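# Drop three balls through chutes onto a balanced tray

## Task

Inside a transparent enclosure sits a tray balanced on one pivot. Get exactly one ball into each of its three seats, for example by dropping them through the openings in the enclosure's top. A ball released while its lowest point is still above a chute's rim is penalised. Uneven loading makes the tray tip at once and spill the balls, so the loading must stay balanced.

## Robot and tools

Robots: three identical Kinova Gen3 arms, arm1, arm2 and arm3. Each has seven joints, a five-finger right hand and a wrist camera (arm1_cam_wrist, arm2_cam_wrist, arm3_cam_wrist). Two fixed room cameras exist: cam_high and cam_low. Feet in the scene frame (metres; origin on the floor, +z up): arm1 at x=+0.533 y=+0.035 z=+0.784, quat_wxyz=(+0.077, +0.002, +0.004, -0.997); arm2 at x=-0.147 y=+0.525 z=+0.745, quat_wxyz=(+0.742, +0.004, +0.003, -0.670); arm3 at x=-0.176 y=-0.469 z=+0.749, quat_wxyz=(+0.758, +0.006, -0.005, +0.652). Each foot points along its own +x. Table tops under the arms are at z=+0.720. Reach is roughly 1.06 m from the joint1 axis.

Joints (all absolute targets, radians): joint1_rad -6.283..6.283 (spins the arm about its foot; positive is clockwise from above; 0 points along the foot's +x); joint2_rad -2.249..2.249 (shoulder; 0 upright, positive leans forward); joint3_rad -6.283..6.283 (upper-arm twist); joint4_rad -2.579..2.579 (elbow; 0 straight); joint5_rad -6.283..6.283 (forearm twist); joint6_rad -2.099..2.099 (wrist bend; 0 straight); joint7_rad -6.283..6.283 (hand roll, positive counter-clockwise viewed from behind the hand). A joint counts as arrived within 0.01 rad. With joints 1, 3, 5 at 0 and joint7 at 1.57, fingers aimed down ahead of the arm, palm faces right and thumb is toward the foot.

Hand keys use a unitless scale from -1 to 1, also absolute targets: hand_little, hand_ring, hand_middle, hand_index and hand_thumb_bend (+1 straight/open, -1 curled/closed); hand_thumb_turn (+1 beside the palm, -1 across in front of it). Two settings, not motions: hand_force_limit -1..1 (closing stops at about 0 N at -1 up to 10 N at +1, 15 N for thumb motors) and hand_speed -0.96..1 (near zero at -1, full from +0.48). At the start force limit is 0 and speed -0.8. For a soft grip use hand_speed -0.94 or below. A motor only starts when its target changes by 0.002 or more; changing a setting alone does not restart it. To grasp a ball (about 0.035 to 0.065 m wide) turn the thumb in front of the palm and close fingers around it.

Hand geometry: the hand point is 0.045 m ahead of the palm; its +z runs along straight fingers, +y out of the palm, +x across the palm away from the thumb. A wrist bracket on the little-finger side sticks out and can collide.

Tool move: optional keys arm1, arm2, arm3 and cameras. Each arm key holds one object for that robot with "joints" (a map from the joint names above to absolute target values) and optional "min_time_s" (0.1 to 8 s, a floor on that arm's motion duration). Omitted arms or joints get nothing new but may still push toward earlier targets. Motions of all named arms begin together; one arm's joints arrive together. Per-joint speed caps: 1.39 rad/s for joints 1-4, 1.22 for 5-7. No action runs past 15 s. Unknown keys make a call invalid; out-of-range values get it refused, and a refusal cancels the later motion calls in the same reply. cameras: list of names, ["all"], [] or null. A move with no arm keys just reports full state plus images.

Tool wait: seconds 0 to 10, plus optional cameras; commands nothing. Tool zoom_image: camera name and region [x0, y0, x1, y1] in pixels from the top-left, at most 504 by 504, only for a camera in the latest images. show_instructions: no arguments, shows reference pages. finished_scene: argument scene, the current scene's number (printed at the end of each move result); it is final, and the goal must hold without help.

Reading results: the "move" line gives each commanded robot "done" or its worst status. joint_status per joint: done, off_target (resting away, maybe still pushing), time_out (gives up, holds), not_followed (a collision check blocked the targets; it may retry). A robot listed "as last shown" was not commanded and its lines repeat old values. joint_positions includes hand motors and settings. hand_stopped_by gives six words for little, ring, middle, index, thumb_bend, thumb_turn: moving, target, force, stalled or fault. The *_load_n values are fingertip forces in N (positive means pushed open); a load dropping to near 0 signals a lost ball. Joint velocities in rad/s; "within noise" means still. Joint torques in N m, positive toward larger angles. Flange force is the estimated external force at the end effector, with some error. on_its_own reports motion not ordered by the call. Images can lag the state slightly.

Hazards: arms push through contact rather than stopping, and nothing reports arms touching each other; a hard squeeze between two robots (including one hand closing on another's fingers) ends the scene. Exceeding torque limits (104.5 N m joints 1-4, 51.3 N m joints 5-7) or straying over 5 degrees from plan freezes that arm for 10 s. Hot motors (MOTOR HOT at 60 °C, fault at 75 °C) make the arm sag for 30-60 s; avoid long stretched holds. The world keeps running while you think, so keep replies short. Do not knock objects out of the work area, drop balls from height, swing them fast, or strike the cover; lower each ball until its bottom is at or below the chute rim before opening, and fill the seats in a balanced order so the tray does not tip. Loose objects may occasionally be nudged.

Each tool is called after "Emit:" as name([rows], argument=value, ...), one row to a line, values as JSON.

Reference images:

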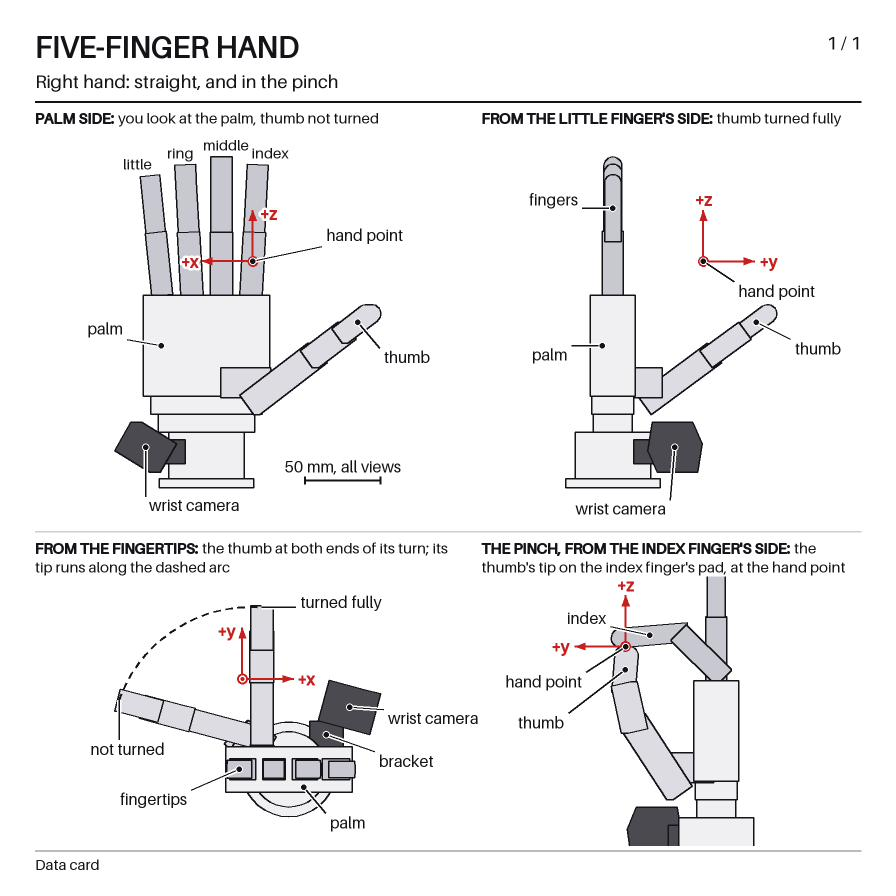

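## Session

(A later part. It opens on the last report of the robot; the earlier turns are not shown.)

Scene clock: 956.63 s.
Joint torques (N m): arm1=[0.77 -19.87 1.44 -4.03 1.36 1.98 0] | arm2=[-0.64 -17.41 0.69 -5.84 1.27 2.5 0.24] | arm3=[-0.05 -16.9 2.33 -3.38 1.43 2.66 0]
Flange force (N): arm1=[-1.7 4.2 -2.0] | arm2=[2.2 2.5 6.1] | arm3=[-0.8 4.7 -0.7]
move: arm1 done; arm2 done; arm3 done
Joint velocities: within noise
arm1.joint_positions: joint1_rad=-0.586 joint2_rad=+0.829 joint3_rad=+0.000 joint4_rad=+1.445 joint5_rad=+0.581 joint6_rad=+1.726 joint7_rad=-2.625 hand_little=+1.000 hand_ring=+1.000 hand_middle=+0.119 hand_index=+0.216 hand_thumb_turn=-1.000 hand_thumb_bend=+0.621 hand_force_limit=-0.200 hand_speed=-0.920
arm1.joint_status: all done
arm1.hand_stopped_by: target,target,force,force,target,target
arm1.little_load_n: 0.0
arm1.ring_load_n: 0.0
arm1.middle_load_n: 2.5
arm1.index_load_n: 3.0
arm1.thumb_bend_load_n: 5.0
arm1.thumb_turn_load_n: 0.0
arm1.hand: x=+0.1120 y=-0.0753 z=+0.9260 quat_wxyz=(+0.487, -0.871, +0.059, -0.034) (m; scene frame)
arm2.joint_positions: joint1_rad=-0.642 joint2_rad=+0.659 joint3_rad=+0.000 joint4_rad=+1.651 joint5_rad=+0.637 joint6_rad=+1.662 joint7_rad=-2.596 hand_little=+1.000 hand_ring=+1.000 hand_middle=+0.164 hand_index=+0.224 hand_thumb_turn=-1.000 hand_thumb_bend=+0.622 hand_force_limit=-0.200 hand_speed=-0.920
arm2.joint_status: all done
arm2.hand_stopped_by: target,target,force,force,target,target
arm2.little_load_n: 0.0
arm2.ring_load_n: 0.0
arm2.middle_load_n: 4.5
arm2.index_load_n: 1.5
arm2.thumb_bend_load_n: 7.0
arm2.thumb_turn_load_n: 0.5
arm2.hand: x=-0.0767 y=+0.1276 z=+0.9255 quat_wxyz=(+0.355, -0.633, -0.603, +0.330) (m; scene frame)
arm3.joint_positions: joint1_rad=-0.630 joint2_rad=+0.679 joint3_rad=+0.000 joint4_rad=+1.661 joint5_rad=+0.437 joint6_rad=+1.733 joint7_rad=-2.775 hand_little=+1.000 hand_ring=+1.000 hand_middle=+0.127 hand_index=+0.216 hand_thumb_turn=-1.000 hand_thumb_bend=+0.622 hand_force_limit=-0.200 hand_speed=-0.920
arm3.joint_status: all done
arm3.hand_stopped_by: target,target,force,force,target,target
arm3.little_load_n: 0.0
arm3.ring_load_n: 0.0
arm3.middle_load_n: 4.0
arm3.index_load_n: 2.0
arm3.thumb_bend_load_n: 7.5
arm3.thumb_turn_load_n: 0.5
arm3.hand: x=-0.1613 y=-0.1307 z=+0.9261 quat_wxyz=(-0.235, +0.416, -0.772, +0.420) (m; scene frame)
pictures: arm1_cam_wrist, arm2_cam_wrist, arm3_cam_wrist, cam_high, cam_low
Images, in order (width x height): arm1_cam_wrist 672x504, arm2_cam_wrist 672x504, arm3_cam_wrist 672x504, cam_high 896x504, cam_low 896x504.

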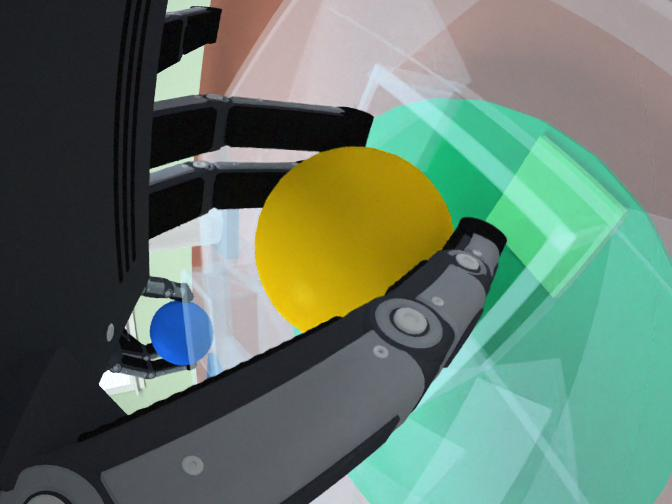

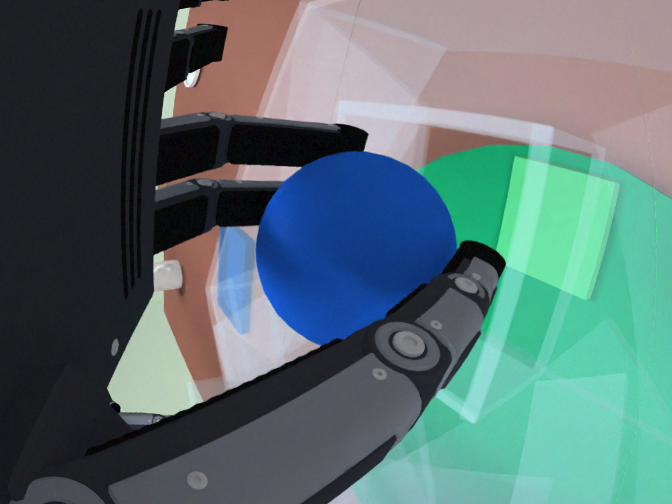

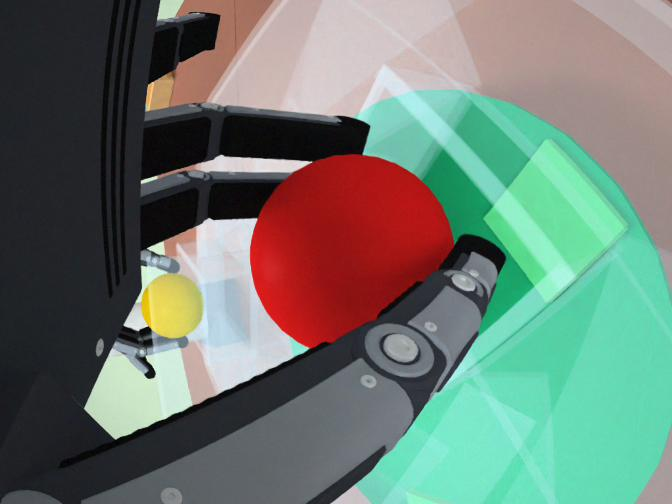

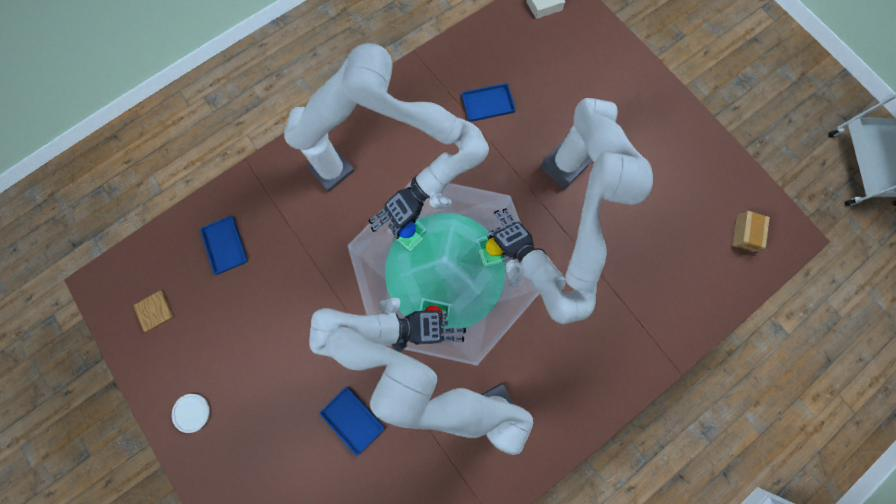

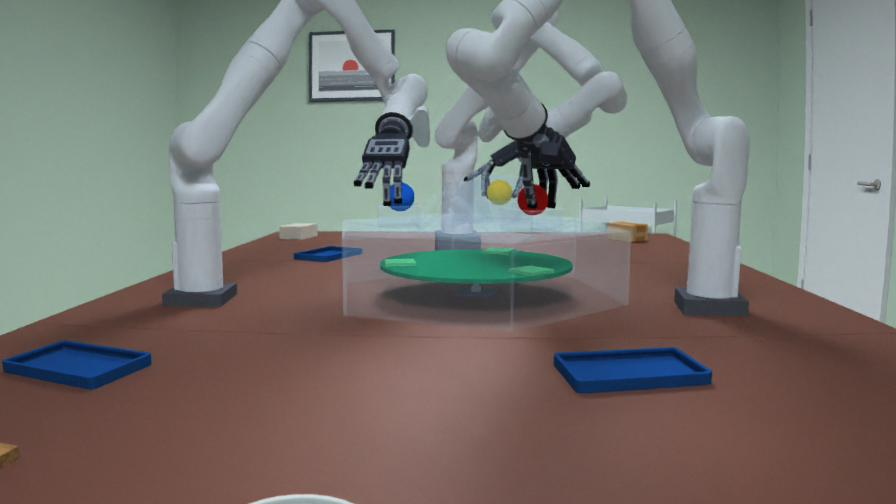

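Emit:
move(arm1={"joints":{"hand_speed":1,"hand_index":0.8,"hand_middle":0.8,"hand_thumb_bend":0.7}}, arm2={"joints":{"hand_speed":1,"hand_index":0.8,"hand_middle":0.8,"hand_thumb_bend":0.7}}, arm3={"joints":{"hand_speed":1,"hand_index":0.8,"hand_middle":0.8,"hand_thumb_bend":0.7}}, cameras=["all"])

Emit:
zoom_image(camera="cam_low", region=[320, 150, 660, 350])

Emit:
zoom_image(camera="cam_high", region=[340, 160, 560, 370])

Scene clock: 973.63 s.
Joint torques (N m): arm1=[0.73 -19.22 1.23 -3.92 1.13 1.64 0.02] | arm2=[-0.67 -16.89 0.54 -5.77 1.02 2.2 0.24] | arm3=[-0.07 -16.32 2.1 -3.38 1.27 2.29 0]
Flange force (N): arm1=[-1.8 2.7 -2.9] | arm2=[2.2 1.0 5.5] | arm3=[-0.8 3.0 -1.4]
move: arm1 done; arm2 done; arm3 done
Joint velocities: within noise
arm1.joint_positions: joint1_rad=-0.586 joint2_rad=+0.829 joint3_rad=+0.000 joint4_rad=+1.445 joint5_rad=+0.581 joint6_rad=+1.726 joint7_rad=-2.625 hand_little=+1.000 hand_ring=+1.000 hand_middle=+0.800 hand_index=+0.800 hand_thumb_turn=-1.000 hand_thumb_bend=+0.700 hand_force_limit=-0.200 hand_speed=+1.000
arm1.joint_status: all done
arm1.hand_stopped_by: target,target,target,target,target,target
arm1.little_load_n: 0.0
arm1.ring_load_n: 0.0
arm1.middle_load_n: 0.0
arm1.index_load_n: 0.0
arm1.thumb_bend_load_n: 0.0
arm1.thumb_turn_load_n: 0.0
arm1.hand: x=+0.1120 y=-0.0753 z=+0.9259 quat_wxyz=(+0.487, -0.871, +0.059, -0.034) (m; scene frame)
arm2.joint_positions: joint1_rad=-0.642 joint2_rad=+0.659 joint3_rad=+0.000 joint4_rad=+1.651 joint5_rad=+0.637 joint6_rad=+1.662 joint7_rad=-2.596 hand_little=+1.000 hand_ring=+1.000 hand_middle=+0.800 hand_index=+0.800 hand_thumb_turn=-1.000 hand_thumb_bend=+0.700 hand_force_limit=-0.200 hand_speed=+1.000
arm2.joint_status: all done
arm2.hand_stopped_by: target,target,target,target,target,target
arm2.little_load_n: 0.0
arm2.ring_load_n: 0.0
arm2.middle_load_n: 0.0
arm2.index_load_n: 0.0
arm2.thumb_bend_load_n: 0.0
arm2.thumb_turn_load_n: 0.0
arm2.hand: x=-0.0767 y=+0.1276 z=+0.9255 quat_wxyz=(+0.355, -0.633, -0.603, +0.330) (m; scene frame)
arm3.joint_positions: joint1_rad=-0.630 joint2_rad=+0.679 joint3_rad=+0.000 joint4_rad=+1.661 joint5_rad=+0.437 joint6_rad=+1.733 joint7_rad=-2.775 hand_little=+1.000 hand_ring=+1.000 hand_middle=+0.800 hand_index=+0.800 hand_thumb_turn=-1.000 hand_thumb_bend=+0.700 hand_force_limit=-0.200 hand_speed=+1.000
arm3.joint_status: all done
arm3.hand_stopped_by: target,target,target,target,target,target
arm3.little_load_n: 0.0
arm3.ring_load_n: 0.0
arm3.middle_load_n: 0.0
arm3.index_load_n: 0.0
arm3.thumb_bend_load_n: 0.0
arm3.thumb_turn_load_n: 0.0
arm3.hand: x=-0.1613 y=-0.1307 z=+0.9261 quat_wxyz=(-0.235, +0.416, -0.772, +0.420) (m; scene frame)
pictures: arm1_cam_wrist, arm2_cam_wrist, arm3_cam_wrist, cam_high, cam_low
Images, in order (width x height): arm1_cam_wrist 672x504, arm2_cam_wrist 672x504, arm3_cam_wrist 672x504, cam_high 896x504, cam_low 896x504.

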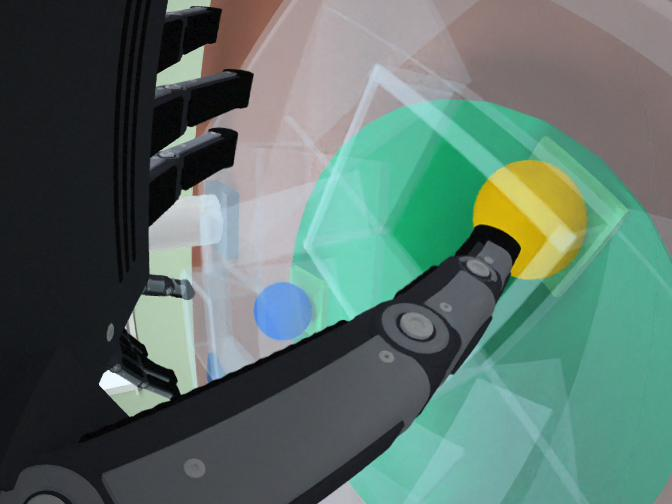

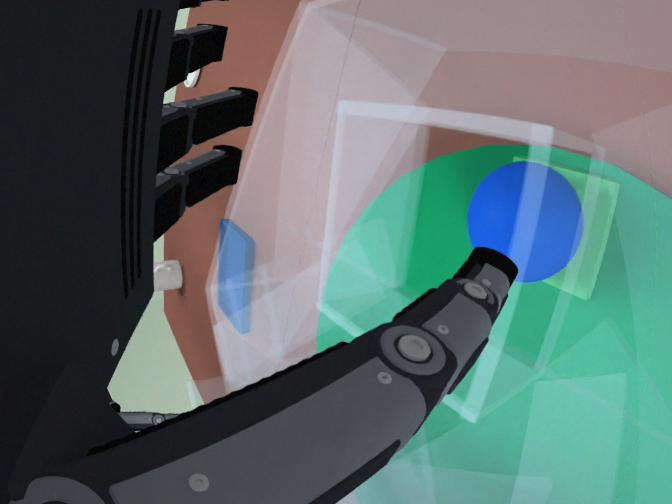

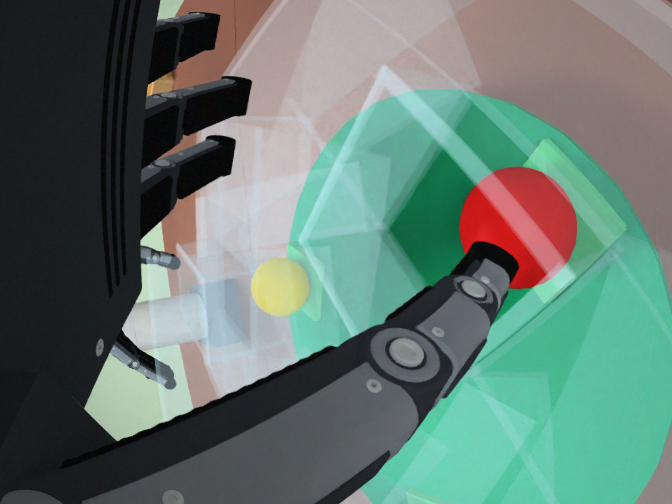

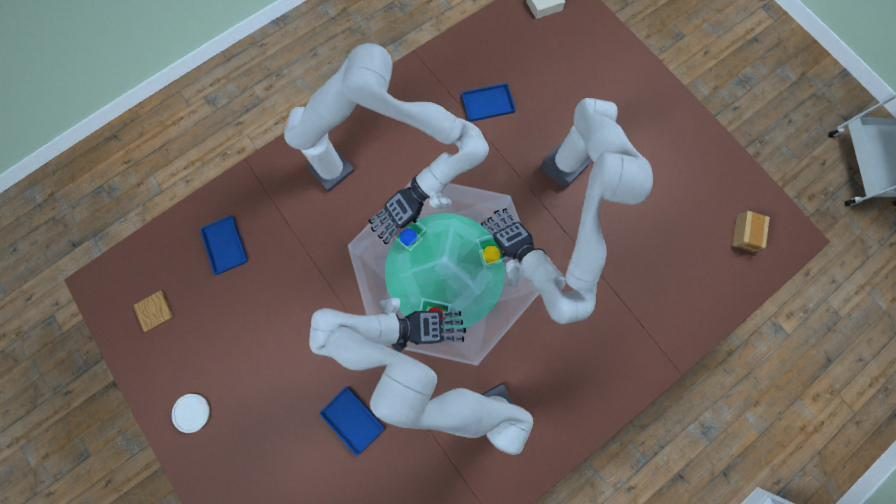

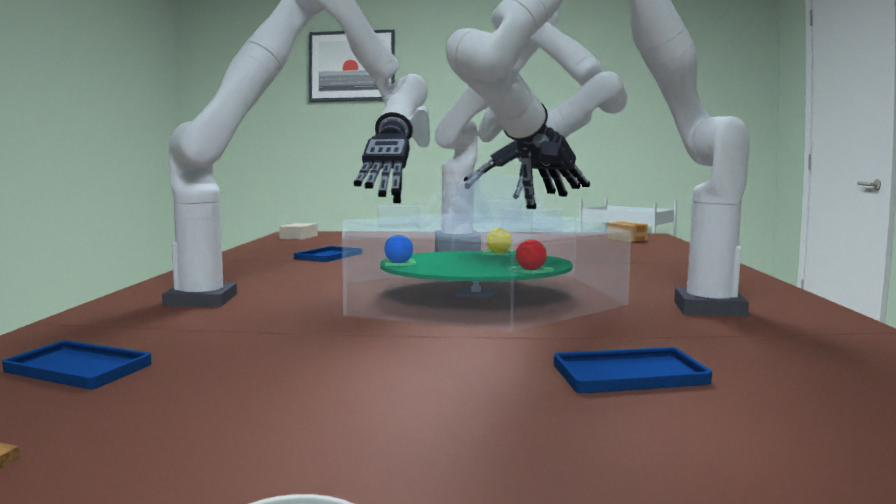

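Scaled by 1.482 from the camera's 896x504 image, which has a finer 1280x720 frame.

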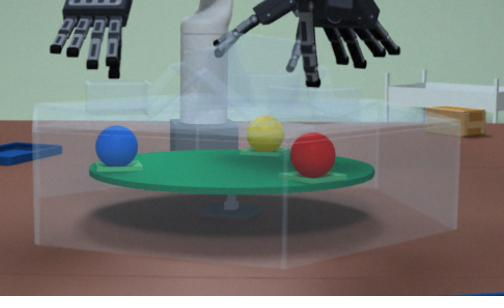

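Scaled by 2.291 from the camera's 896x504 image, which has a finer 1280x720 frame.

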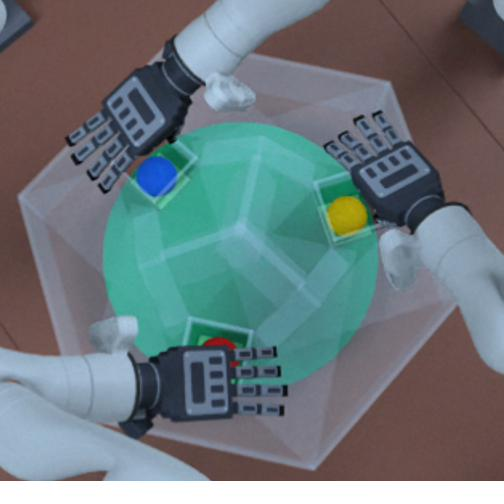

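Emit:
finished_scene(scene=1)

The scene is finished: the task was done.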